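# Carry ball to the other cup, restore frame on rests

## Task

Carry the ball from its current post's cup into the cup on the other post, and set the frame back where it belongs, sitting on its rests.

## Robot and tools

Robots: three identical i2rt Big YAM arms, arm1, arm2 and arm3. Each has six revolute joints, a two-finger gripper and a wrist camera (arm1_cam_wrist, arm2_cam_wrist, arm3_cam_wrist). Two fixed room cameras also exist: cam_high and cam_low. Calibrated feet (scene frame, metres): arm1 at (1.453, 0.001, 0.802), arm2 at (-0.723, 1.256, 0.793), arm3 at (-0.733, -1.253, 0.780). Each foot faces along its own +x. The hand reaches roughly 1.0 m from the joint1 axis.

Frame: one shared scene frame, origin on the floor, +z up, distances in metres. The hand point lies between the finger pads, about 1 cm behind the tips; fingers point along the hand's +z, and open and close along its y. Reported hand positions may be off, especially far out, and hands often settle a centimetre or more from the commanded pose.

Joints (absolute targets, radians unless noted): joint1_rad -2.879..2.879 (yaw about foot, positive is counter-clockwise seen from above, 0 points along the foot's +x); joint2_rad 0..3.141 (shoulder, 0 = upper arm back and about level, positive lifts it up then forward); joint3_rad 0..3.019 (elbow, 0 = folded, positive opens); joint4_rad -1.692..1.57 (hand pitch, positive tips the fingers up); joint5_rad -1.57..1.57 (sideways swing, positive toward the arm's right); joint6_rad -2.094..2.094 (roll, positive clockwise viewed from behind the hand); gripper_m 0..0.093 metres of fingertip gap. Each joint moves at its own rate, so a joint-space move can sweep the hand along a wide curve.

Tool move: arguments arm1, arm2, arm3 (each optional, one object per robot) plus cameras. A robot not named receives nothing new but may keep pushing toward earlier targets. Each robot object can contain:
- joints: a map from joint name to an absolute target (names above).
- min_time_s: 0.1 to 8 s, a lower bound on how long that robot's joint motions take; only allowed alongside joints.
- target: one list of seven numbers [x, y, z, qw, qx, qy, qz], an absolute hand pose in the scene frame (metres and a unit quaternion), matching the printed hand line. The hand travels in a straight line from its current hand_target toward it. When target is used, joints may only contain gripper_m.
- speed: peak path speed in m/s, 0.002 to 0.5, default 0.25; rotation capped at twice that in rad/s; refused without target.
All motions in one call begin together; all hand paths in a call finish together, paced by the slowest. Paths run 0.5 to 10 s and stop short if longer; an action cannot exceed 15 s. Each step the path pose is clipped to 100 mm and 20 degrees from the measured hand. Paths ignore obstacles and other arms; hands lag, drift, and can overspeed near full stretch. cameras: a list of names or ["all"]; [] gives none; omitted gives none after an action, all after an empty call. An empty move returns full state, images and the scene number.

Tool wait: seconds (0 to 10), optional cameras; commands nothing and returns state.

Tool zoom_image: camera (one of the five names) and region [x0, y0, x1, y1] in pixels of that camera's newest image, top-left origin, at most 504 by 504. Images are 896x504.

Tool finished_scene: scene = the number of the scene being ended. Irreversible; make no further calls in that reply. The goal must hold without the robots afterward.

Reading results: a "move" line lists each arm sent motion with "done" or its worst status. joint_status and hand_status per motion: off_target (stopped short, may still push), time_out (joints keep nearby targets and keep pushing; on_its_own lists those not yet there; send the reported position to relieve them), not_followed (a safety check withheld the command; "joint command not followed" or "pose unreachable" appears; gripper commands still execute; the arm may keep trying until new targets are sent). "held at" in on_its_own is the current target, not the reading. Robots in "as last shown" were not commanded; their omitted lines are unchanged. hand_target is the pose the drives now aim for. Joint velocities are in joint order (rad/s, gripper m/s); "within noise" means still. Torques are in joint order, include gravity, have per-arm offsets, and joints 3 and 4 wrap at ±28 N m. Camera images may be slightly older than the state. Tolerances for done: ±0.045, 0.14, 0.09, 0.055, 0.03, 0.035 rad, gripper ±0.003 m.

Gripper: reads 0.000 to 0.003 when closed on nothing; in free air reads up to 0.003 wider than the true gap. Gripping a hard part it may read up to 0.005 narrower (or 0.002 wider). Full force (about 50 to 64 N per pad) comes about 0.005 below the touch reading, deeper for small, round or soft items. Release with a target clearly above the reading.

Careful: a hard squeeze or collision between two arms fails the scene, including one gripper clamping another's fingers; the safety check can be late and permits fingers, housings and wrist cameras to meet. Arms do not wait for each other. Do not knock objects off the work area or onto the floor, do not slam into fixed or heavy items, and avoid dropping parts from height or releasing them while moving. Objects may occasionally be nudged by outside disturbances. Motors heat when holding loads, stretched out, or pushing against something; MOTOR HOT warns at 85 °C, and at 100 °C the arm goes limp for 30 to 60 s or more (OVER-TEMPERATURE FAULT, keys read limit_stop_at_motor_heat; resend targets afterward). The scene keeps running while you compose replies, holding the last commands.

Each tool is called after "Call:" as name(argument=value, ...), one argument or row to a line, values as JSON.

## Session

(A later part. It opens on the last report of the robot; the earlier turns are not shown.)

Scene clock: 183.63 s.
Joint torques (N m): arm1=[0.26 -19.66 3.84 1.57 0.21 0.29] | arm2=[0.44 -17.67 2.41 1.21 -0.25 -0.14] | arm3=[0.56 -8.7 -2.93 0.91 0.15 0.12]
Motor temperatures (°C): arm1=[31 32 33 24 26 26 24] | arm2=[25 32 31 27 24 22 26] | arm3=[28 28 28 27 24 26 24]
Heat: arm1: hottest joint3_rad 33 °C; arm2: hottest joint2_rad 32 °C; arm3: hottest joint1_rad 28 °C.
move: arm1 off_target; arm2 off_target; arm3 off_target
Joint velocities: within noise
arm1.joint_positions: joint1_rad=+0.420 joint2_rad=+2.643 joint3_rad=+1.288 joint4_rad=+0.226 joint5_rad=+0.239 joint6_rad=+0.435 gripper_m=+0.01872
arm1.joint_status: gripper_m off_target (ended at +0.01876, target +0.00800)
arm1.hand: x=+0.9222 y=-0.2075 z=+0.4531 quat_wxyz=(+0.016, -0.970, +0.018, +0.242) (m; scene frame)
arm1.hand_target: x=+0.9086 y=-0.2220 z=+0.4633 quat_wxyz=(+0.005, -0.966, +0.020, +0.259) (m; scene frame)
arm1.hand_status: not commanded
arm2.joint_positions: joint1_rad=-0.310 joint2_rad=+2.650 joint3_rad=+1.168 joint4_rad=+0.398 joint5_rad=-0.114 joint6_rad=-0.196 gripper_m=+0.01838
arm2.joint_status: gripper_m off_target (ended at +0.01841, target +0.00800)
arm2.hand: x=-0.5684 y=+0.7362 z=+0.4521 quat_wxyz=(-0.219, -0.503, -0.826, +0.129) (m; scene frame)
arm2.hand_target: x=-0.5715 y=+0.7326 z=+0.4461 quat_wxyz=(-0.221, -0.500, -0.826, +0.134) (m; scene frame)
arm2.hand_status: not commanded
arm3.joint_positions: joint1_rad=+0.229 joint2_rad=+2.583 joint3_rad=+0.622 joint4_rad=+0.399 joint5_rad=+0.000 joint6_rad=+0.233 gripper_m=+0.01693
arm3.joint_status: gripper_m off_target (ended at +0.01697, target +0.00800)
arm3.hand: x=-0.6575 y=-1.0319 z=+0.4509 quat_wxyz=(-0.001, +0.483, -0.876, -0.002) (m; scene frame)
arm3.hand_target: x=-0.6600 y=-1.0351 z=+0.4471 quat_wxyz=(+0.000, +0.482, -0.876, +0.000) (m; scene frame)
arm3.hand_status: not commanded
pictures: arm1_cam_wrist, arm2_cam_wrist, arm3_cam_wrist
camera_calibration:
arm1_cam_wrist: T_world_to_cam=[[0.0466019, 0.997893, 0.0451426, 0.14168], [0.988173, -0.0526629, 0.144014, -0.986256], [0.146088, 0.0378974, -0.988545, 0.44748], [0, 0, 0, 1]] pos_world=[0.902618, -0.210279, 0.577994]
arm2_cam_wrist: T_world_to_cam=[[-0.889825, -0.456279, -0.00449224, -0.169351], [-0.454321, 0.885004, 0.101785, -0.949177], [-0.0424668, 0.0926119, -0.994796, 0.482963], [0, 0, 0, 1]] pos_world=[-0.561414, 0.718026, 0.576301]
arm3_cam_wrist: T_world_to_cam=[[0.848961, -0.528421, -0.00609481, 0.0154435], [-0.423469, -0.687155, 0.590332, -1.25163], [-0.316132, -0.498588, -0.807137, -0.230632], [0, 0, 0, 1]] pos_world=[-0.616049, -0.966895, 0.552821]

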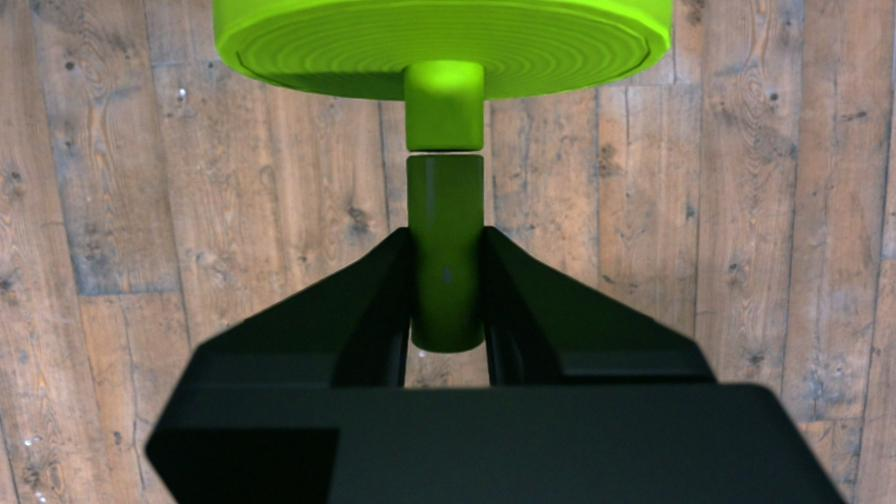

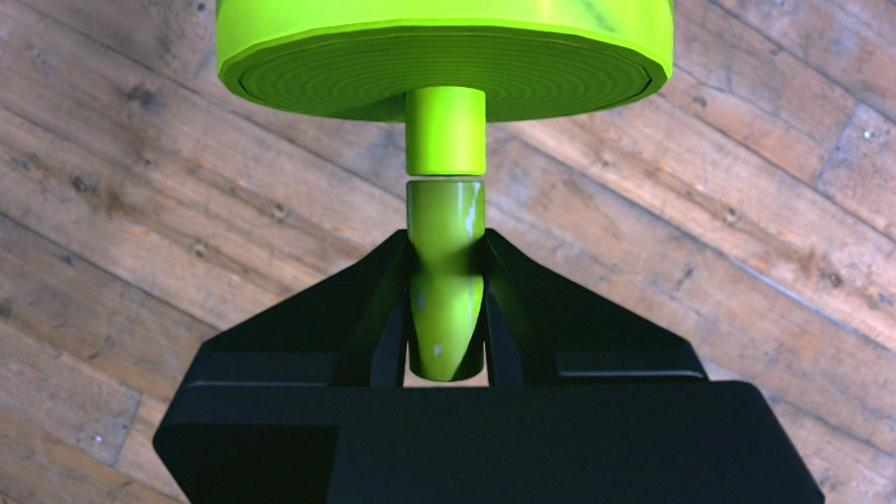

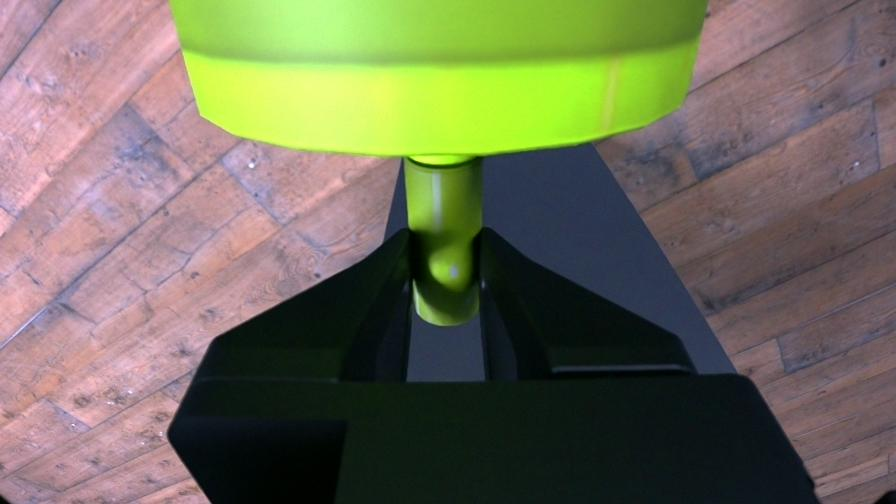

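Call:
move(
  arm1={"target":[0.9086,-0.222,0.533,-0.0054,0.9658,-0.0202,-0.2588],"speed":0.1},
  arm2={"target":[-0.5715,0.7324,0.516,0.2214,0.5004,0.8263,-0.1341],"speed":0.1},
  arm3={"target":[-0.660,-1.035,0.517,0,-0.4818,0.8763,0],"speed":0.1},
  cameras=["all"],
)

Scene clock: 189.53 s.
Joint torques (N m): arm1=[0.26 -22.59 2.55 0.94 0.28 0.31] | arm2=[0.38 -21.83 0.68 0.29 -0.23 -0.13] | arm3=[0.56 -11.75 -4.16 0.1 0.15 0.12]
Motor temperatures (°C): arm1=[31 31 33 24 26 26 24] | arm2=[25 32 31 27 24 22 27] | arm3=[28 28 28 27 24 26 25]
Heat: arm1: hottest joint3_rad 33 °C; arm2: hottest joint2_rad 32 °C; arm3: hottest joint1_rad 28 °C.
move: arm1 off_target; arm2 off_target; arm3 off_target
Joint velocities: within noise
arm1.joint_positions: joint1_rad=+0.420 joint2_rad=+2.510 joint3_rad=+1.205 joint4_rad=+0.171 joint5_rad=+0.237 joint6_rad=+0.433 gripper_m=+0.01872
arm1.joint_status: not commanded
arm1.hand: x=+0.9235 y=-0.2069 z=+0.5042 quat_wxyz=(+0.017, -0.971, +0.017, +0.239) (m; scene frame)
arm1.hand_target: x=+0.9088 y=-0.2219 z=+0.5322 quat_wxyz=(+0.005, -0.966, +0.020, +0.259) (m; scene frame)
arm1.hand_status: off_target (0.036 m and 2.7 deg from the pose sent, 0.082 m and 2.4 deg at the start)
arm2.joint_positions: joint1_rad=-0.308 joint2_rad=+2.525 joint3_rad=+1.086 joint4_rad=+0.351 joint5_rad=-0.115 joint6_rad=-0.196 gripper_m=+0.01838
arm2.joint_status: not commanded
arm2.hand: x=-0.5681 y=+0.7391 z=+0.4985 quat_wxyz=(-0.218, -0.502, -0.827, +0.128) (m; scene frame)
arm2.hand_target: x=-0.5714 y=+0.7324 z=+0.5153 quat_wxyz=(-0.221, -0.500, -0.826, +0.134) (m; scene frame)
arm2.hand_status: off_target (0.019 m and 0.9 deg from the pose sent, 0.064 m and 0.7 deg at the start)
arm3.joint_positions: joint1_rad=+0.229 joint2_rad=+2.379 joint3_rad=+0.522 joint4_rad=+0.297 joint5_rad=+0.000 joint6_rad=+0.233 gripper_m=+0.01694
arm3.joint_status: not commanded
arm3.hand: x=-0.6566 y=-1.0296 z=+0.5072 quat_wxyz=(-0.002, +0.483, -0.876, -0.003) (m; scene frame)
arm3.hand_target: x=-0.6600 y=-1.0353 z=+0.5164 quat_wxyz=(+0.000, +0.482, -0.876, +0.000) (m; scene frame)
arm3.hand_status: off_target (0.012 m and 0.4 deg from the pose sent, 0.066 m and 0.3 deg at the start)
pictures: arm1_cam_wrist, arm2_cam_wrist, arm3_cam_wrist, cam_high, cam_low
camera_calibration:
arm1_cam_wrist: T_world_to_cam=[[0.0453114, 0.997872, 0.0468856, 0.139016], [0.987347, -0.0518742, 0.149849, -0.996926], [0.151963, 0.0395024, -0.987597, 0.492235], [0, 0, 0, 1]] pos_world=[0.903212, -0.20988, 0.629]
arm2_cam_wrist: T_world_to_cam=[[-0.888875, -0.458115, -0.00561546, -0.165087], [-0.456112, 0.883702, 0.105037, -0.95802], [-0.0431565, 0.0959258, -0.994452, 0.525911], [0, 0, 0, 1]] pos_world=[-0.56101, 0.720527, 0.622694]
arm3_cam_wrist: T_world_to_cam=[[0.848993, -0.528359, -0.00687829, 0.0167216], [-0.424086, -0.689092, 0.587625, -1.28394], [-0.315217, -0.495972, -0.809104, -0.179414], [0, 0, 0, 1]] pos_world=[-0.615252, -0.964902, 0.609425]

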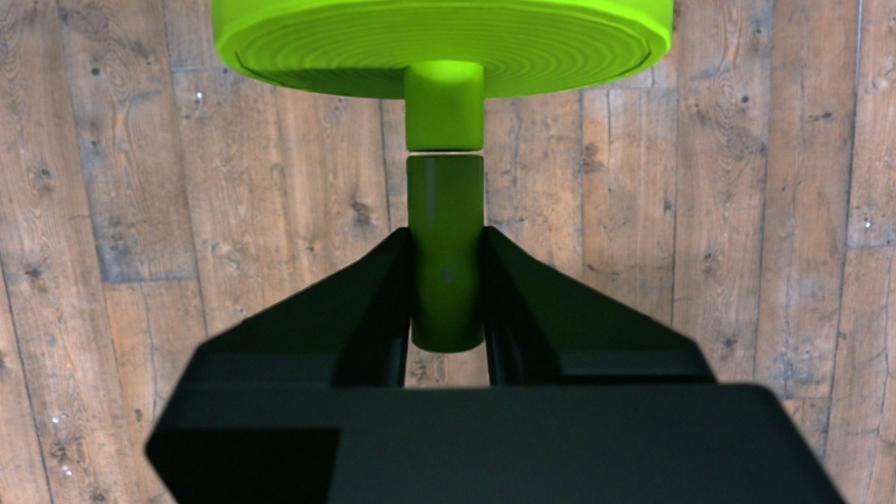

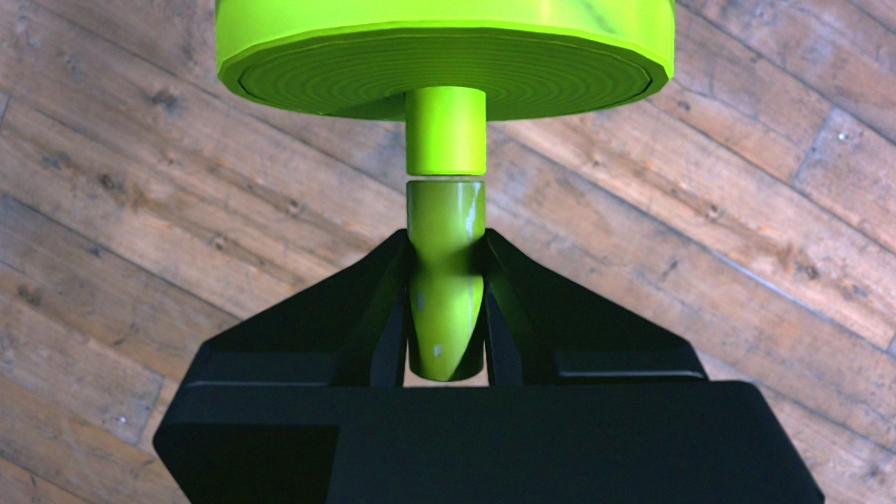

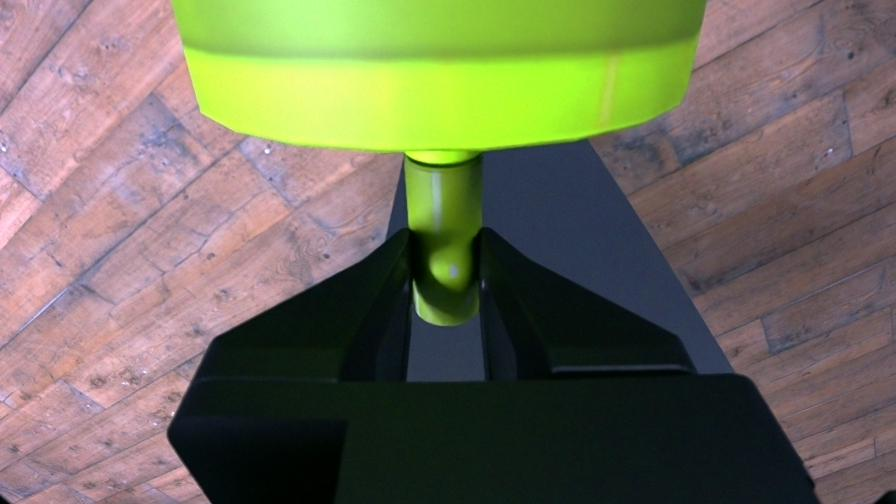

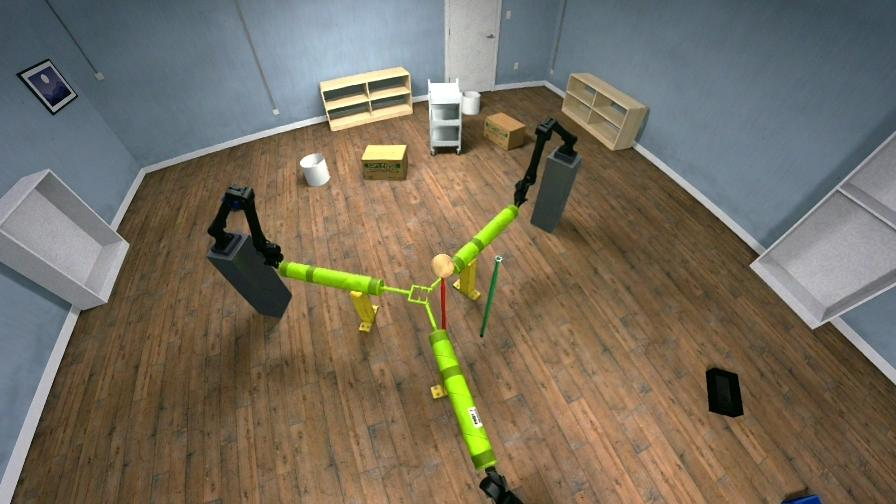

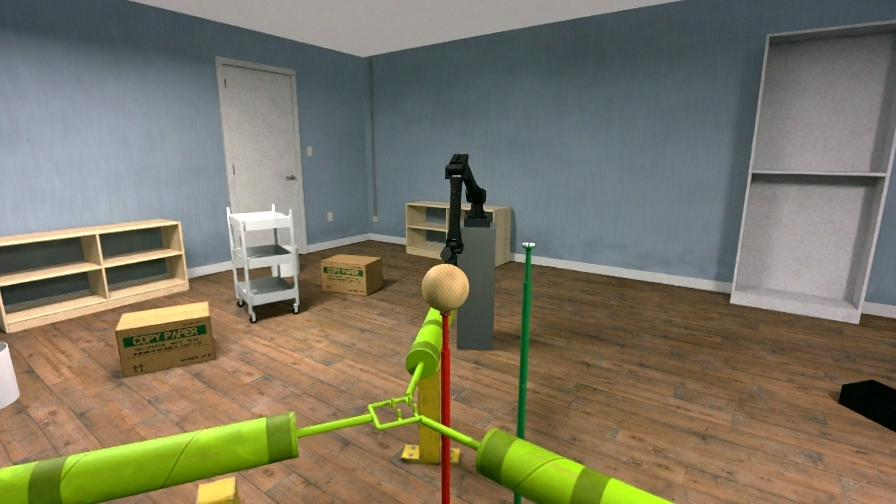

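Call:
move(
  arm1={"target":[0.9086,-0.222,0.700,-0.0054,0.9658,-0.0202,-0.2588],"speed":0.12},
  arm2={"target":[-0.5715,0.7294,0.690,0.2214,0.5004,0.8263,-0.1341],"speed":0.12},
  arm3={"target":[-0.660,-1.035,0.680,0,-0.4818,0.8763,0],"speed":0.12},
  cameras=["cam_high","cam_low"],
)

Call:
zoom_image(
  camera="cam_high",
  region=[380, 230, 520, 330],
)

Call:
zoom_image(
  camera="cam_low",
  region=[350, 240, 550, 400],
)

Scene clock: 209.13 s.
Joint torques (N m): arm1=[-0.26 -21.13 5.31 0.85 0.38 0.28] | arm2=[0.91 -20.48 3.69 0.25 -0.32 -0.05] | arm3=[0.67 -7.88 3.18 -0.51 0.15 0.14]
Motor temperatures (°C): arm1=[31 36 32 24 26 26 25] | arm2=[25 34 29 27 24 22 28] | arm3=[28 28 27 27 24 26 26]
Heat: arm1: hottest joint2_rad 36 °C; arm2: hottest joint2_rad 34 °C; arm3: hottest joint1_rad 28 °C.
move: arm1 off_target; arm2 off_target; arm3 done
Joint velocities: within noise
arm1.joint_positions: joint1_rad=+0.425 joint2_rad=+2.100 joint3_rad=+1.080 joint4_rad=-0.118 joint5_rad=+0.234 joint6_rad=+0.435 gripper_m=+0.01872
arm1.joint_status: not commanded
arm1.hand: x=+0.9207 y=-0.2128 z=+0.6703 quat_wxyz=(+0.016, -0.971, +0.015, +0.236) (m; scene frame)
arm1.hand_target: x=+0.9089 y=-0.2217 z=+0.6993 quat_wxyz=(+0.005, -0.966, +0.020, +0.259) (m; scene frame)
arm1.hand_status: off_target (0.033 m and 3.0 deg from the pose sent, 0.197 m and 2.7 deg at the start)
arm2.joint_positions: joint1_rad=-0.316 joint2_rad=+2.066 joint3_rad=+0.950 joint4_rad=+0.017 joint5_rad=-0.113 joint6_rad=-0.205 gripper_m=+0.01838
arm2.joint_status: not commanded
arm2.hand: x=-0.5717 y=+0.7337 z=+0.6703 quat_wxyz=(-0.213, -0.503, -0.828, +0.127) (m; scene frame)
arm2.hand_target: x=-0.5714 y=+0.7293 z=+0.6894 quat_wxyz=(-0.221, -0.500, -0.826, +0.134) (m; scene frame)
arm2.hand_status: off_target (0.020 m and 1.4 deg from the pose sent, 0.192 m and 0.9 deg at the start)
arm3.joint_positions: joint1_rad=+0.230 joint2_rad=+1.615 joint3_rad=+0.376 joint4_rad=-0.323 joint5_rad=+0.000 joint6_rad=+0.233 gripper_m=+0.01694
arm3.joint_status: not commanded
arm3.hand: x=-0.6577 y=-1.0332 z=+0.6753 quat_wxyz=(-0.001, +0.483, -0.876, -0.002) (m; scene frame)
arm3.hand_target: x=-0.6600 y=-1.0351 z=+0.6797 quat_wxyz=(+0.000, +0.482, -0.876, +0.000) (m; scene frame)
arm3.hand_status: done (0.006 m and 0.3 deg from the pose sent, 0.173 m and 0.4 deg at the start)
pictures: cam_high, cam_low

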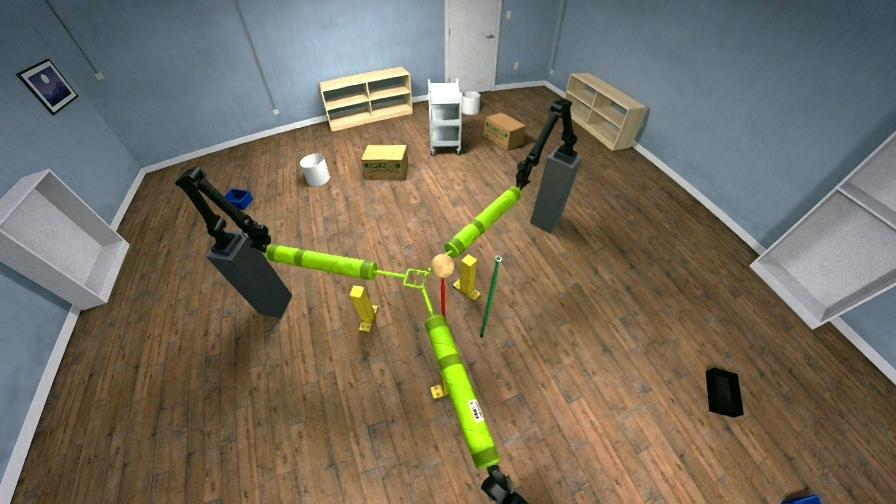

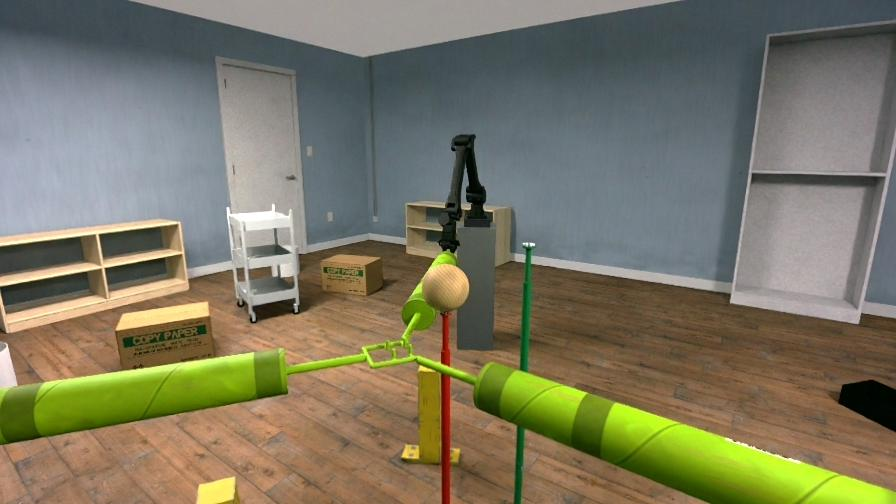

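Scaled by 3.600 from the camera's 896x504 image, which has a finer 1280x720 frame.

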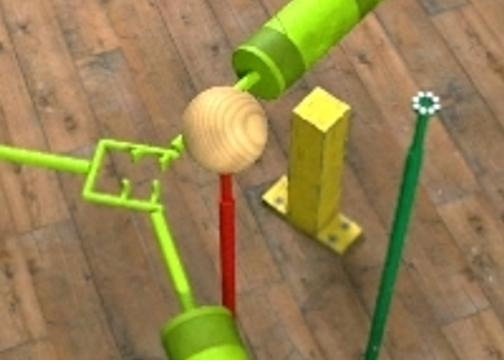

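Scaled by 2.520 from the camera's 896x504 image, which has a finer 1280x720 frame.

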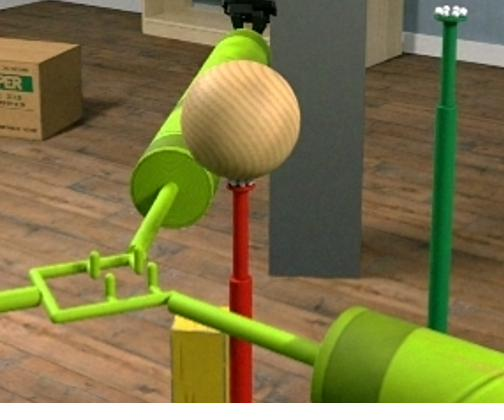

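Call:
move(
  arm1={"target":[0.9543,-0.180,0.750,-0.0054,0.9658,-0.0202,-0.2588],"speed":0.1},
  arm2={"target":[-0.5258,0.7714,0.740,0.2214,0.5004,0.8263,-0.1341],"speed":0.1},
  arm3={"target":[-0.6143,-0.993,0.726,0,-0.4818,0.8763,0],"speed":0.1},
  cameras=["cam_high","cam_low"],
)

Call:
zoom_image(
  camera="cam_high",
  region=[400, 240, 470, 290],
)

Call:
zoom_image(
  camera="cam_low",
  region=[370, 260, 490, 350],
)

Scene clock: 234.60 s.
Joint torques (N m): arm1=[-1.85 -18.43 5.12 0.9 0.03 0.12] | arm2=[1.9 -19.14 3.95 0.25 -0.06 0.08] | arm3=[-0.79 -8.7 6.52 -0.81 0.05 -0.05]
Motor temperatures (°C): arm1=[30 34 32 24 26 26 26] | arm2=[25 34 29 26 24 22 28] | arm3=[28 28 26 27 24 26 26]
Heat: arm1: hottest joint2_rad 34 °C; arm2: hottest joint2_rad 34 °C; arm3: hottest joint1_rad 28 °C.
move: arm1 off_target; arm2 off_target; arm3 off_target
Joint velocities: within noise
arm1.joint_positions: joint1_rad=+0.405 joint2_rad=+1.887 joint3_rad=+0.903 joint4_rad=-0.138 joint5_rad=+0.226 joint6_rad=+0.416 gripper_m=+0.01872
arm1.joint_status: not commanded
arm1.hand: x=+0.9637 y=-0.1819 z=+0.7263 quat_wxyz=(+0.013, -0.970, +0.016, +0.242) (m; scene frame)
arm1.hand_target: x=+0.9544 y=-0.1799 z=+0.7493 quat_wxyz=(+0.006, -0.966, +0.020, +0.259) (m; scene frame)
arm1.hand_status: off_target (0.026 m and 2.3 deg from the pose sent, 0.092 m and 3.0 deg at the start)
arm2.joint_positions: joint1_rad=-0.202 joint2_rad=+1.902 joint3_rad=+0.876 joint4_rad=-0.059 joint5_rad=-0.060 joint6_rad=-0.107 gripper_m=+0.01838
arm2.joint_status: not commanded
arm2.hand: x=-0.5287 y=+0.7692 z=+0.7226 quat_wxyz=(-0.214, -0.501, -0.829, +0.129) (m; scene frame)
arm2.hand_target: x=-0.5258 y=+0.7712 z=+0.7392 quat_wxyz=(-0.222, -0.500, -0.826, +0.134) (m; scene frame)
arm2.hand_status: off_target (0.018 m and 1.0 deg from the pose sent, 0.092 m and 1.4 deg at the start)
arm3.joint_positions: joint1_rad=+0.141 joint2_rad=+1.545 joint3_rad=+0.530 joint4_rad=-0.556 joint5_rad=+0.002 joint6_rad=+0.145 gripper_m=+0.01694
arm3.joint_status: not commanded
arm3.hand: x=-0.6185 y=-0.9968 z=+0.7167 quat_wxyz=(+0.002, +0.483, -0.876, +0.002) (m; scene frame)
arm3.hand_target: x=-0.6143 y=-0.9930 z=+0.7257 quat_wxyz=(+0.000, +0.482, -0.876, +0.000) (m; scene frame)
arm3.hand_status: off_target (0.011 m and 0.3 deg from the pose sent, 0.078 m and 0.3 deg at the start)
pictures: cam_high, cam_low

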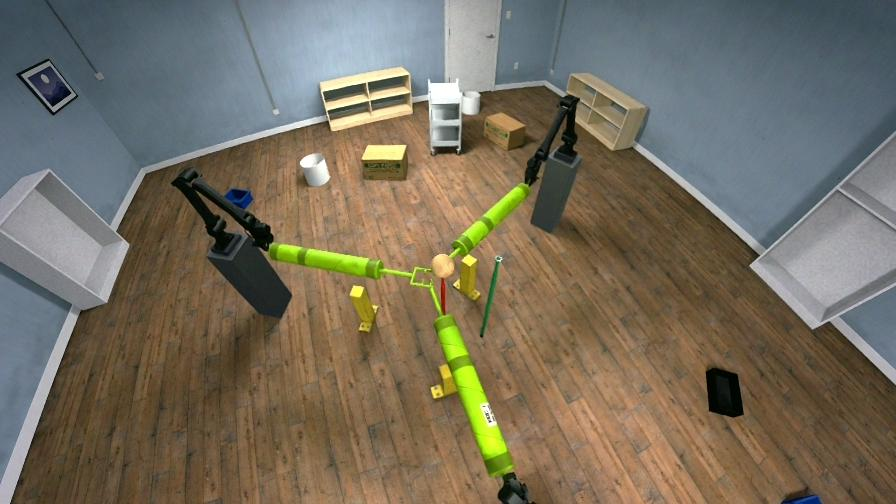

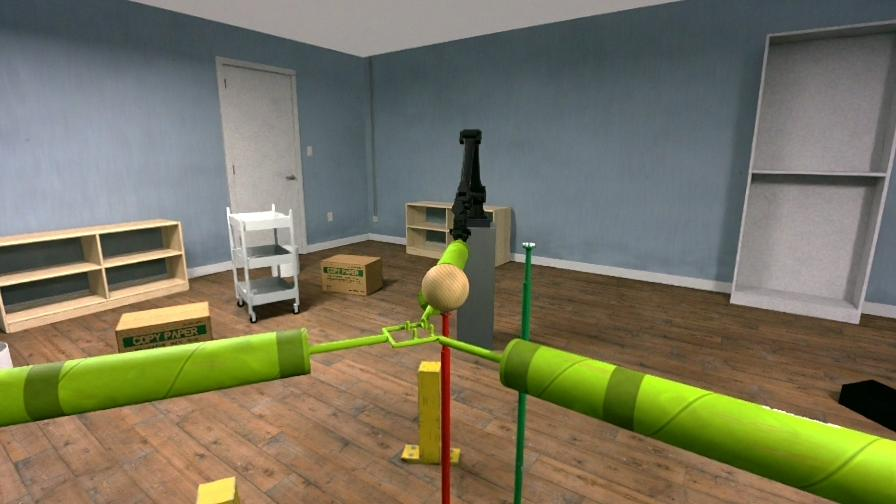

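Scaled by 7.200 from the camera's 896x504 image, which has a finer 1280x720 frame.

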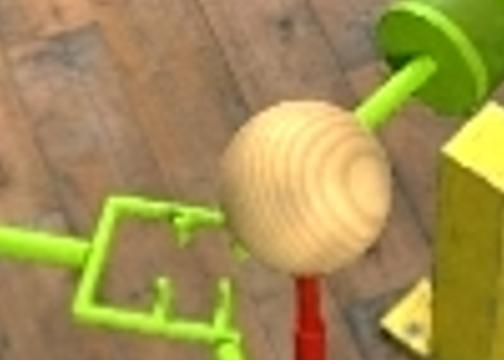

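Scaled by 4.200 from the camera's 896x504 image, which has a finer 1280x720 frame.

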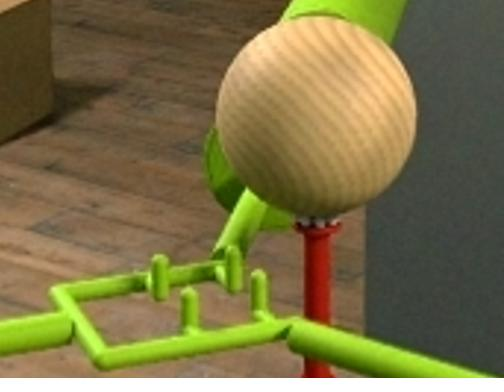

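Call:
move(
  arm1={"target":[0.9731,-0.1505,0.748,-0.0054,0.9658,-0.0202,-0.2588],"speed":0.06},
  arm2={"target":[-0.507,0.8009,0.740,0.2214,0.5004,0.8263,-0.1341],"speed":0.06},
  arm3={"target":[-0.5955,-0.9635,0.731,0,-0.4818,0.8763,0],"speed":0.06},
  cameras=["cam_high","cam_low"],
)

Call:
zoom_image(
  camera="cam_high",
  region=[400, 240, 470, 290],
)

Call:
zoom_image(
  camera="cam_low",
  region=[390, 260, 490, 335],
)

Scene clock: 273.40 s.
Joint torques (N m): arm1=[-1.73 -17.03 4.53 1.58 0.04 0.12] | arm2=[1.85 -18.02 3.48 0.87 -0.06 0.08] | arm3=[-0.79 -7.18 7.73 -0.59 0.05 -0.04]
Motor temperatures (°C): arm1=[30 37 31 24 26 25 26] | arm2=[25 34 29 26 24 22 29] | arm3=[28 28 28 27 24 25 27]
Heat: arm1: hottest joint2_rad 37 °C; arm2: hottest joint2_rad 34 °C; arm3: hottest joint1_rad 28 °C.
move: arm1 off_target; arm2 off_target; arm3 done
Joint velocities: within noise
arm1.joint_positions: joint1_rad=+0.358 joint2_rad=+1.838 joint3_rad=+0.819 joint4_rad=-0.101 joint5_rad=+0.204 joint6_rad=+0.375 gripper_m=+0.01872
arm1.joint_status: not commanded
arm1.hand: x=+0.9823 y=-0.1519 z=+0.7275 quat_wxyz=(+0.014, -0.971, +0.016, +0.238) (m; scene frame)
arm1.hand_target: x=+0.9731 y=-0.1504 z=+0.7476 quat_wxyz=(+0.006, -0.966, +0.020, +0.259) (m; scene frame)
arm1.hand_status: off_target (0.023 m and 2.7 deg from the pose sent, 0.039 m and 2.3 deg at the start)
arm2.joint_positions: joint1_rad=-0.134 joint2_rad=+1.863 joint3_rad=+0.822 joint4_rad=-0.049 joint5_rad=-0.026 joint6_rad=-0.048 gripper_m=+0.01838
arm2.joint_status: not commanded
arm2.hand: x=-0.5101 y=+0.7989 z=+0.7250 quat_wxyz=(-0.210, -0.501, -0.830, +0.127) (m; scene frame)
arm2.hand_target: x=-0.5070 y=+0.8008 z=+0.7393 quat_wxyz=(-0.221, -0.500, -0.826, +0.134) (m; scene frame)
arm2.hand_status: off_target (0.015 m and 1.6 deg from the pose sent, 0.042 m and 1.0 deg at the start)
arm3.joint_positions: joint1_rad=+0.126 joint2_rad=+1.570 joint3_rad=+0.619 joint4_rad=-0.601 joint5_rad=+0.002 joint6_rad=+0.129 gripper_m=+0.01694
arm3.joint_status: not commanded
arm3.hand: x=-0.5998 y=-0.9668 z=+0.7287 quat_wxyz=(-0.006, +0.483, -0.876, -0.004) (m; scene frame)
arm3.hand_target: x=-0.5955 y=-0.9636 z=+0.7310 quat_wxyz=(+0.000, +0.482, -0.876, +0.000) (m; scene frame)
arm3.hand_status: done (0.006 m and 0.9 deg from the pose sent, 0.043 m and 0.3 deg at the start)
pictures: cam_high, cam_low

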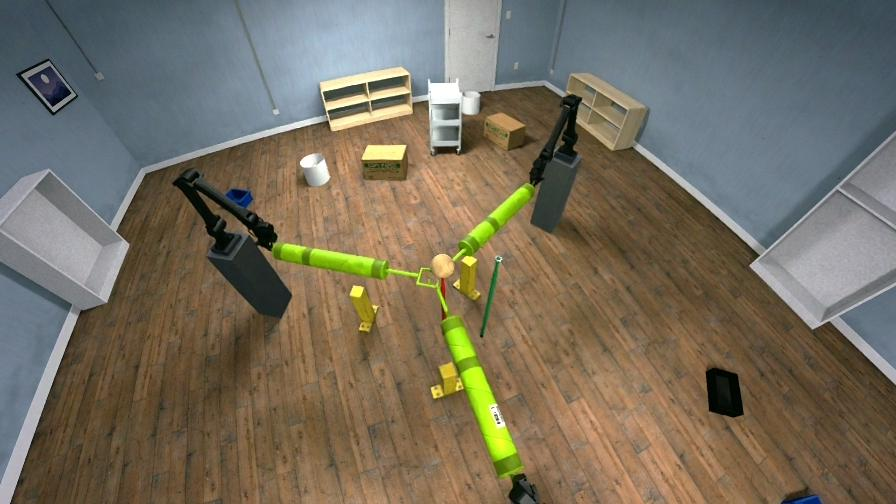

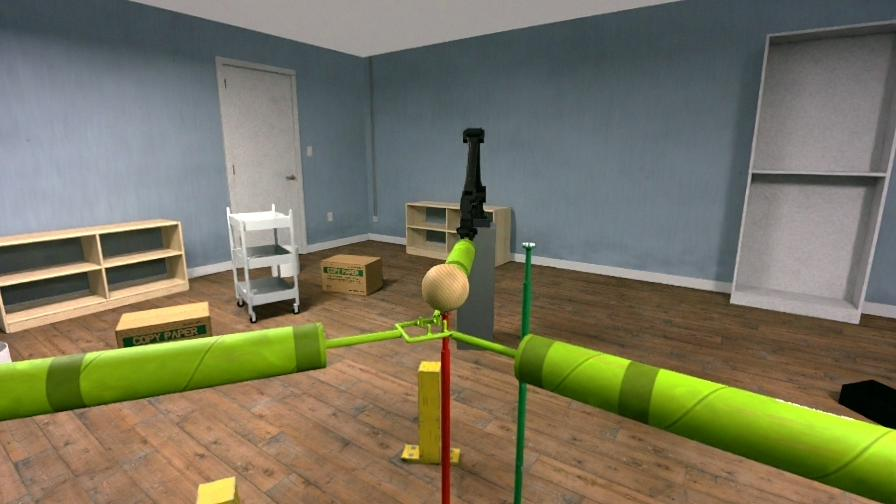

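Scaled by 7.200 from the camera's 896x504 image, which has a finer 1280x720 frame.

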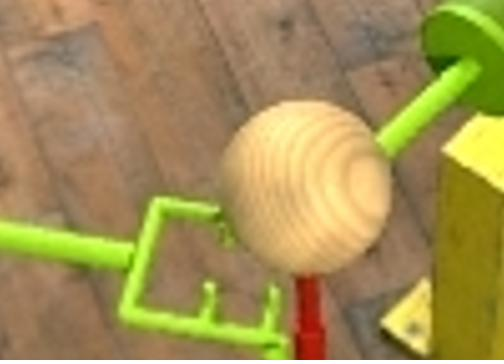

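Scaled by 5.040 from the camera's 896x504 image, which has a finer 1280x720 frame.

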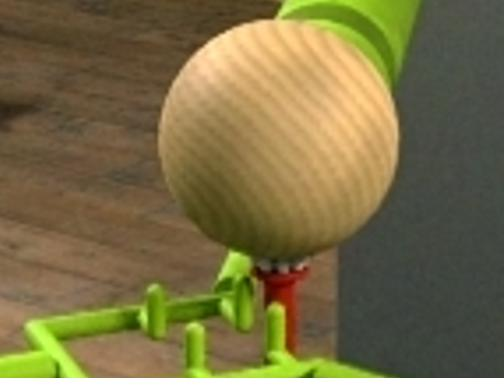

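Call:
move(
  arm1={"target":[0.9921,-0.1151,0.748,-0.0054,0.9658,-0.0202,-0.2588],"speed":0.06},
  arm2={"target":[-0.488,0.8363,0.740,0.2214,0.5004,0.8263,-0.1341],"speed":0.06},
  arm3={"target":[-0.5765,-0.9281,0.729,0,-0.4818,0.8763,0],"speed":0.06},
  cameras=["cam_high","cam_low"],
)

Call:
zoom_image(
  camera="cam_high",
  region=[400, 240, 470, 290],
)

Call:
zoom_image(
  camera="cam_low",
  region=[390, 260, 490, 335],
)

Scene clock: 302.80 s.
Joint torques (N m): arm1=[-1.55 -15.62 4.82 0.87 0.16 0.14] | arm2=[1.32 -17.26 3.56 0.49 -0.31 0.08] | arm3=[-0.79 -8.82 7.36 -0.13 0.14 -0.04]
Motor temperatures (°C): arm1=[30 34 31 24 26 25 27] | arm2=[25 36 29 26 24 22 29] | arm3=[28 28 29 27 24 25 27]
Heat: arm1: hottest joint2_rad 34 °C; arm2: hottest joint2_rad 36 °C; arm3: hottest joint3_rad 29 °C.
move: arm1 off_target; arm2 off_target; arm3 done
Joint velocities: within noise
arm1.joint_positions: joint1_rad=+0.288 joint2_rad=+1.784 joint3_rad=+0.724 joint4_rad=-0.033 joint5_rad=+0.168 joint6_rad=+0.314 gripper_m=+0.01873
arm1.joint_status: not commanded
arm1.hand: x=+0.9999 y=-0.1165 z=+0.7302 quat_wxyz=(+0.009, -0.970, +0.017, +0.244) (m; scene frame)
arm1.hand_target: x=+0.9921 y=-0.1150 z=+0.7476 quat_wxyz=(+0.006, -0.966, +0.020, +0.259) (m; scene frame)
arm1.hand_status: off_target (0.019 m and 1.9 deg from the pose sent, 0.043 m and 2.7 deg at the start)
arm2.joint_positions: joint1_rad=-0.048 joint2_rad=+1.826 joint3_rad=+0.751 joint4_rad=-0.009 joint5_rad=+0.021 joint6_rad=+0.024 gripper_m=+0.01838
arm2.joint_status: not commanded
arm2.hand: x=-0.4897 y=+0.8345 z=+0.7254 quat_wxyz=(-0.211, -0.500, -0.830, +0.133) (m; scene frame)
arm2.hand_target: x=-0.4880 y=+0.8361 z=+0.7393 quat_wxyz=(-0.221, -0.500, -0.826, +0.134) (m; scene frame)
arm2.hand_status: off_target (0.015 m and 1.3 deg from the pose sent, 0.046 m and 1.6 deg at the start)
arm3.joint_positions: joint1_rad=+0.120 joint2_rad=+1.660 joint3_rad=+0.738 joint4_rad=-0.639 joint5_rad=+0.000 joint6_rad=+0.123 gripper_m=+0.01694
arm3.joint_status: not commanded
arm3.hand: x=-0.5813 y=-0.9310 z=+0.7274 quat_wxyz=(-0.002, +0.483, -0.876, -0.002) (m; scene frame)
arm3.hand_target: x=-0.5765 y=-0.9282 z=+0.7290 quat_wxyz=(+0.000, +0.482, -0.876, +0.000) (m; scene frame)
arm3.hand_status: done (0.006 m and 0.4 deg from the pose sent, 0.045 m and 0.9 deg at the start)
pictures: cam_high, cam_low

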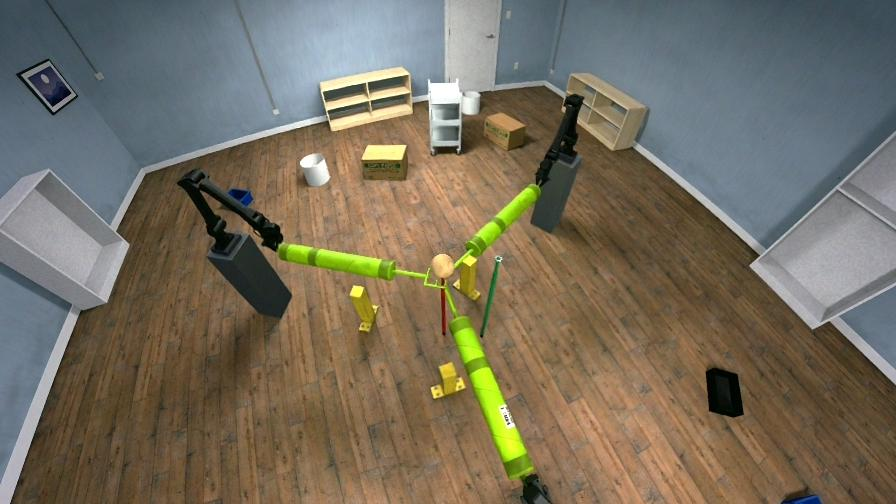

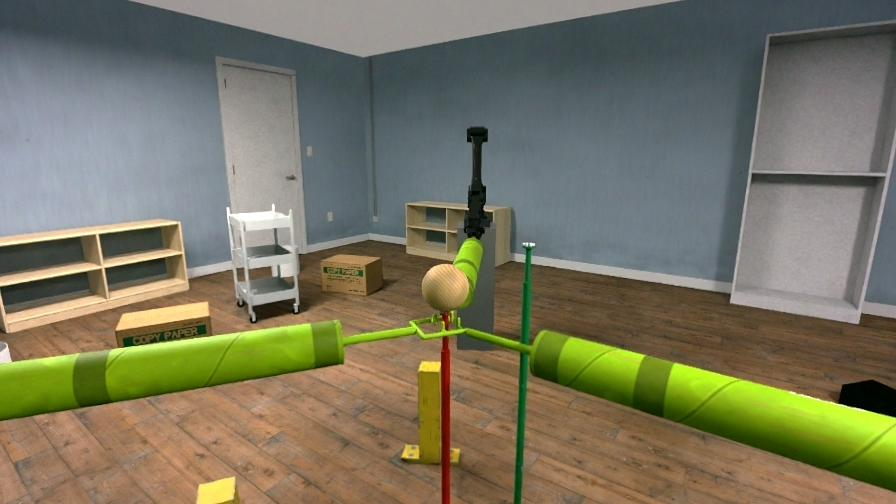

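Scaled by 7.200 from the camera's 896x504 image, which has a finer 1280x720 frame.

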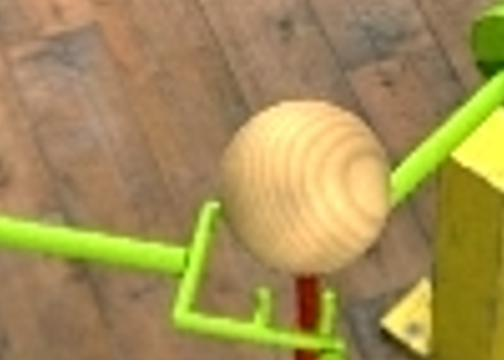

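Scaled by 5.040 from the camera's 896x504 image, which has a finer 1280x720 frame.

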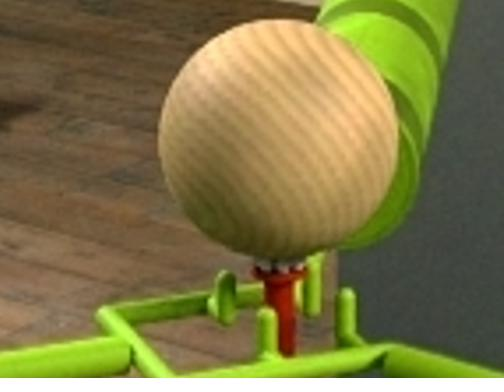

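Call:
move(
  arm1={"target":[0.9844,-0.1067,0.748,-0.0054,0.9658,-0.0202,-0.2588],"speed":0.04},
  arm2={"target":[-0.4957,0.8447,0.740,0.2214,0.5004,0.8263,-0.1341],"speed":0.04},
  arm3={"target":[-0.5842,-0.9197,0.729,0,-0.4818,0.8763,0],"speed":0.04},
  cameras=["cam_high","cam_low"],
)

Call:
zoom_image(
  camera="cam_high",
  region=[400, 240, 470, 290],
)

Call:
zoom_image(
  camera="cam_low",
  region=[390, 260, 490, 335],
)

Scene clock: 339.53 s.
Joint torques (N m): arm1=[-1.79 -14.97 5.89 0.8 0.07 0.14] | arm2=[0.73 -16.62 3.02 0.85 -0.4 0.01] | arm3=[0.67 -8.64 7.62 -0.25 0.17 0.17]
Motor temperatures (°C): arm1=[30 35 31 24 26 25 27] | arm2=[25 36 29 26 24 22 30] | arm3=[27 29 32 27 24 25 27]
Heat: arm1: hottest joint2_rad 35 °C; arm2: hottest joint2_rad 36 °C; arm3: hottest joint3_rad 32 °C.
move: arm1 off_target; arm2 off_target; arm3 done
Joint velocities: within noise
arm1.joint_positions: joint1_rad=+0.266 joint2_rad=+1.784 joint3_rad=+0.724 joint4_rad=-0.033 joint5_rad=+0.157 joint6_rad=+0.291 gripper_m=+0.01873
arm1.joint_status: not commanded
arm1.hand: x=+0.9977 y=-0.1079 z=+0.7300 quat_wxyz=(+0.009, -0.970, +0.016, +0.242) (m; scene frame)
arm1.hand_target: x=+0.9846 y=-0.1066 z=+0.7479 quat_wxyz=(+0.005, -0.966, +0.020, +0.259) (m; scene frame)
arm1.hand_status: off_target (0.022 m and 2.1 deg from the pose sent, 0.026 m and 1.9 deg at the start)
arm2.joint_positions: joint1_rad=-0.048 joint2_rad=+1.804 joint3_rad=+0.727 joint4_rad=-0.007 joint5_rad=+0.021 joint6_rad=+0.024 gripper_m=+0.01838
arm2.joint_status: not commanded
arm2.hand: x=-0.4938 y=+0.8421 z=+0.7284 quat_wxyz=(-0.211, -0.500, -0.830, +0.132) (m; scene frame)
arm2.hand_target: x=-0.4956 y=+0.8446 z=+0.7394 quat_wxyz=(-0.221, -0.500, -0.826, +0.134) (m; scene frame)
arm2.hand_status: off_target (0.012 m and 1.3 deg from the pose sent, 0.019 m and 1.3 deg at the start)
arm3.joint_positions: joint1_rad=+0.132 joint2_rad=+1.664 joint3_rad=+0.748 joint4_rad=-0.639 joint5_rad=-0.001 joint6_rad=+0.134 gripper_m=+0.01694
arm3.joint_status: not commanded
arm3.hand: x=-0.5835 y=-0.9248 z=+0.7283 quat_wxyz=(-0.004, +0.484, -0.875, -0.004) (m; scene frame)
arm3.hand_target: x=-0.5842 y=-0.9198 z=+0.7290 quat_wxyz=(+0.000, +0.482, -0.876, +0.000) (m; scene frame)
arm3.hand_status: done (0.005 m and 0.7 deg from the pose sent, 0.012 m and 0.4 deg at the start)
pictures: cam_high, cam_low

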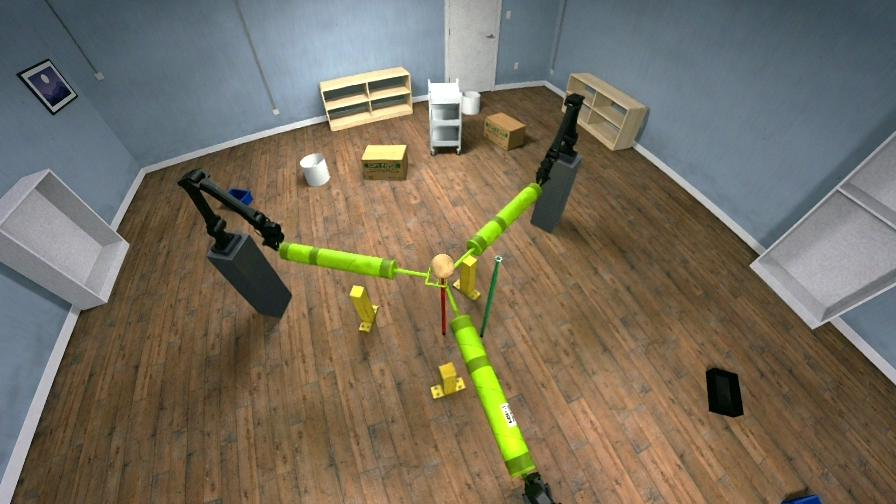

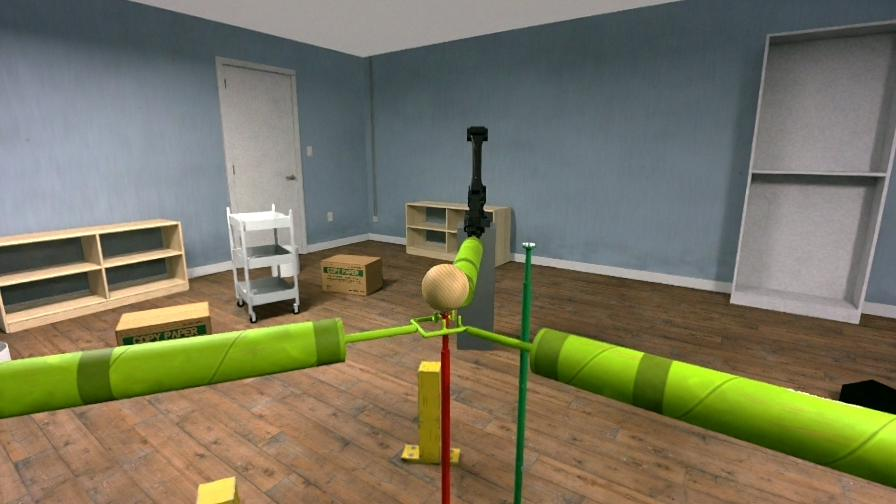

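Scaled by 7.200 from the camera's 896x504 image, which has a finer 1280x720 frame.

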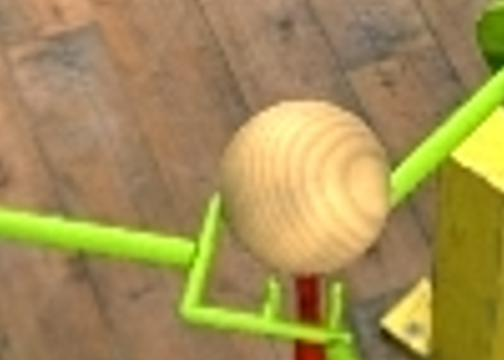

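Scaled by 5.040 from the camera's 896x504 image, which has a finer 1280x720 frame.

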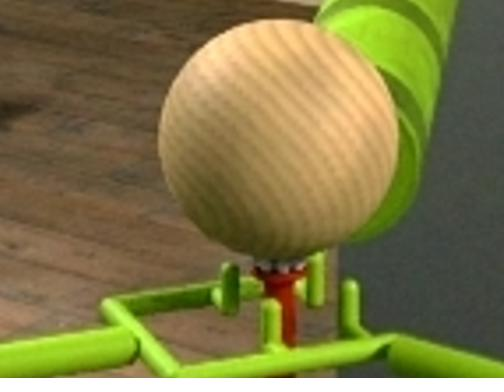

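Call:
move(
  arm1={"target":[0.9790,-0.1057,0.775,-0.0054,0.9658,-0.0202,-0.2588],"speed":0.05},
  arm2={"target":[-0.5010,0.8457,0.765,0.2214,0.5004,0.8263,-0.1341],"speed":0.05},
  arm3={"target":[-0.5895,-0.9187,0.756,0,-0.4818,0.8763,0],"speed":0.05},
  cameras=["cam_high","cam_low"],
)

Call:
zoom_image(
  camera="cam_high",
  region=[400, 240, 470, 290],
)

Call:
zoom_image(
  camera="cam_low",
  region=[390, 260, 490, 335],
)

Scene clock: 349.63 s.
Joint torques (N m): arm1=[-1.85 -14.62 7.09 0.42 0.05 0.14] | arm2=[0.56 -16.67 3.82 0.23 -0.32 -0.09] | arm3=[0.97 -11.52 7.65 -1.2 0.11 0.18]
Motor temperatures (°C): arm1=[30 35 31 24 26 25 27] | arm2=[25 35 29 26 24 22 30] | arm3=[27 29 31 27 24 25 27]
Heat: arm1: hottest joint2_rad 35 °C; arm2: hottest joint2_rad 35 °C; arm3: hottest joint3_rad 31 °C.
move: arm1 off_target; arm2 off_target; arm3 off_target
Joint velocities: within noise
arm1.joint_positions: joint1_rad=+0.260 joint2_rad=+1.723 joint3_rad=+0.737 joint4_rad=-0.109 joint5_rad=+0.154 joint6_rad=+0.284 gripper_m=+0.01873
arm1.joint_status: not commanded
arm1.hand: x=+0.9948 y=-0.1066 z=+0.7531 quat_wxyz=(+0.010, -0.970, +0.015, +0.241) (m; scene frame)
arm1.hand_target: x=+0.9795 y=-0.1055 z=+0.7748 quat_wxyz=(+0.006, -0.966, +0.020, +0.259) (m; scene frame)
arm1.hand_status: off_target (0.027 m and 2.2 deg from the pose sent, 0.049 m and 2.1 deg at the start)
arm2.joint_positions: joint1_rad=-0.056 joint2_rad=+1.734 joint3_rad=+0.721 joint4_rad=-0.064 joint5_rad=+0.013 joint6_rad=+0.024 gripper_m=+0.01838
arm2.joint_status: not commanded
arm2.hand: x=-0.4973 y=+0.8430 z=+0.7513 quat_wxyz=(-0.215, -0.502, -0.827, +0.132) (m; scene frame)
arm2.hand_target: x=-0.5008 y=+0.8454 z=+0.7643 quat_wxyz=(-0.221, -0.500, -0.826, +0.134) (m; scene frame)
arm2.hand_status: off_target (0.014 m and 0.8 deg from the pose sent, 0.037 m and 1.3 deg at the start)
arm3.joint_positions: joint1_rad=+0.144 joint2_rad=+1.637 joint3_rad=+0.765 joint4_rad=-0.697 joint5_rad=+0.000 joint6_rad=+0.146 gripper_m=+0.01694
arm3.joint_status: not commanded
arm3.hand: x=-0.5871 y=-0.9233 z=+0.7416 quat_wxyz=(+0.001, +0.483, -0.875, +0.000) (m; scene frame)
arm3.hand_target: x=-0.5894 y=-0.9188 z=+0.7555 quat_wxyz=(+0.000, +0.482, -0.876, +0.000) (m; scene frame)
arm3.hand_status: off_target (0.015 m and 0.2 deg from the pose sent, 0.029 m and 0.7 deg at the start)
pictures: cam_high, cam_low

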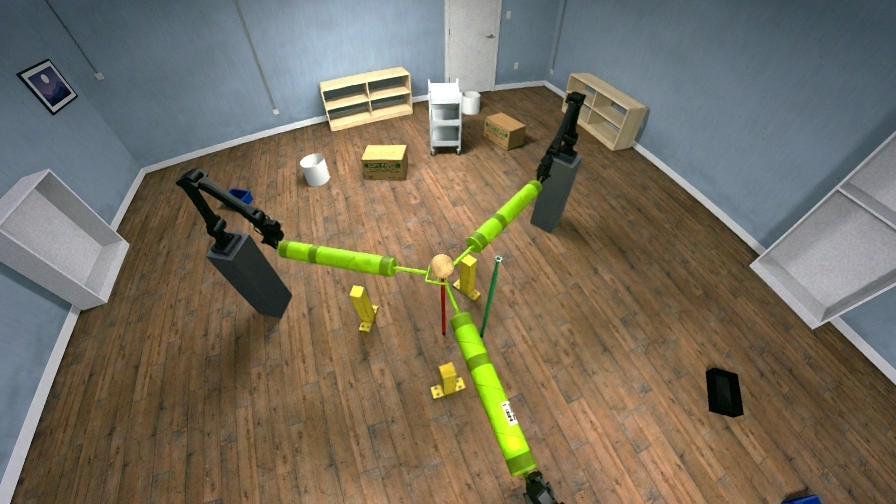

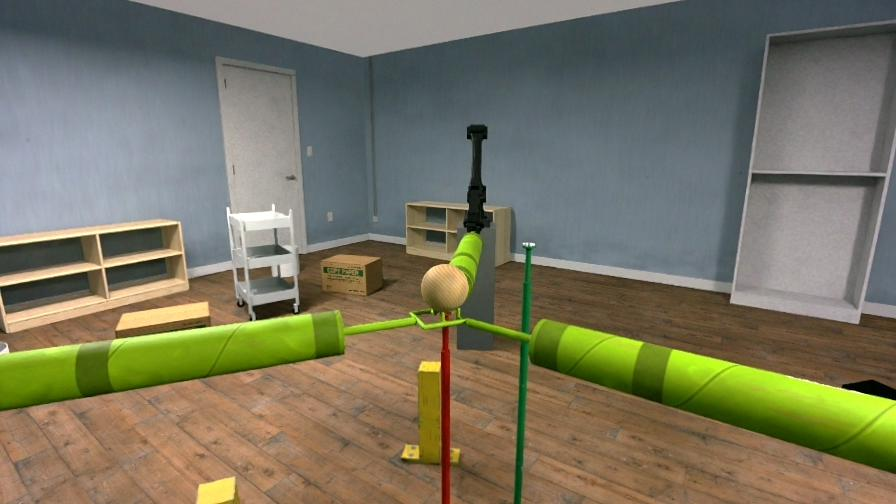

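Scaled by 7.200 from the camera's 896x504 image, which has a finer 1280x720 frame.

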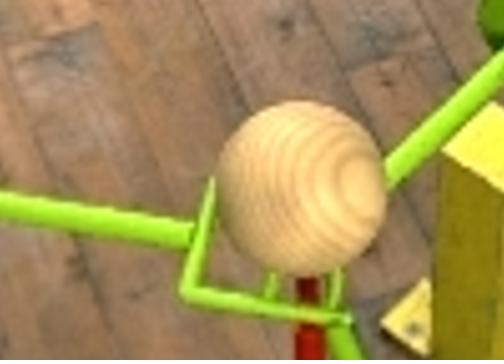

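Scaled by 5.040 from the camera's 896x504 image, which has a finer 1280x720 frame.

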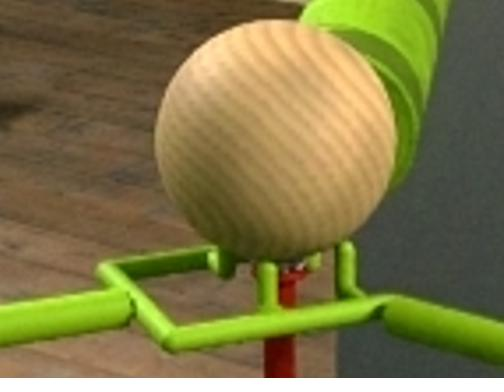

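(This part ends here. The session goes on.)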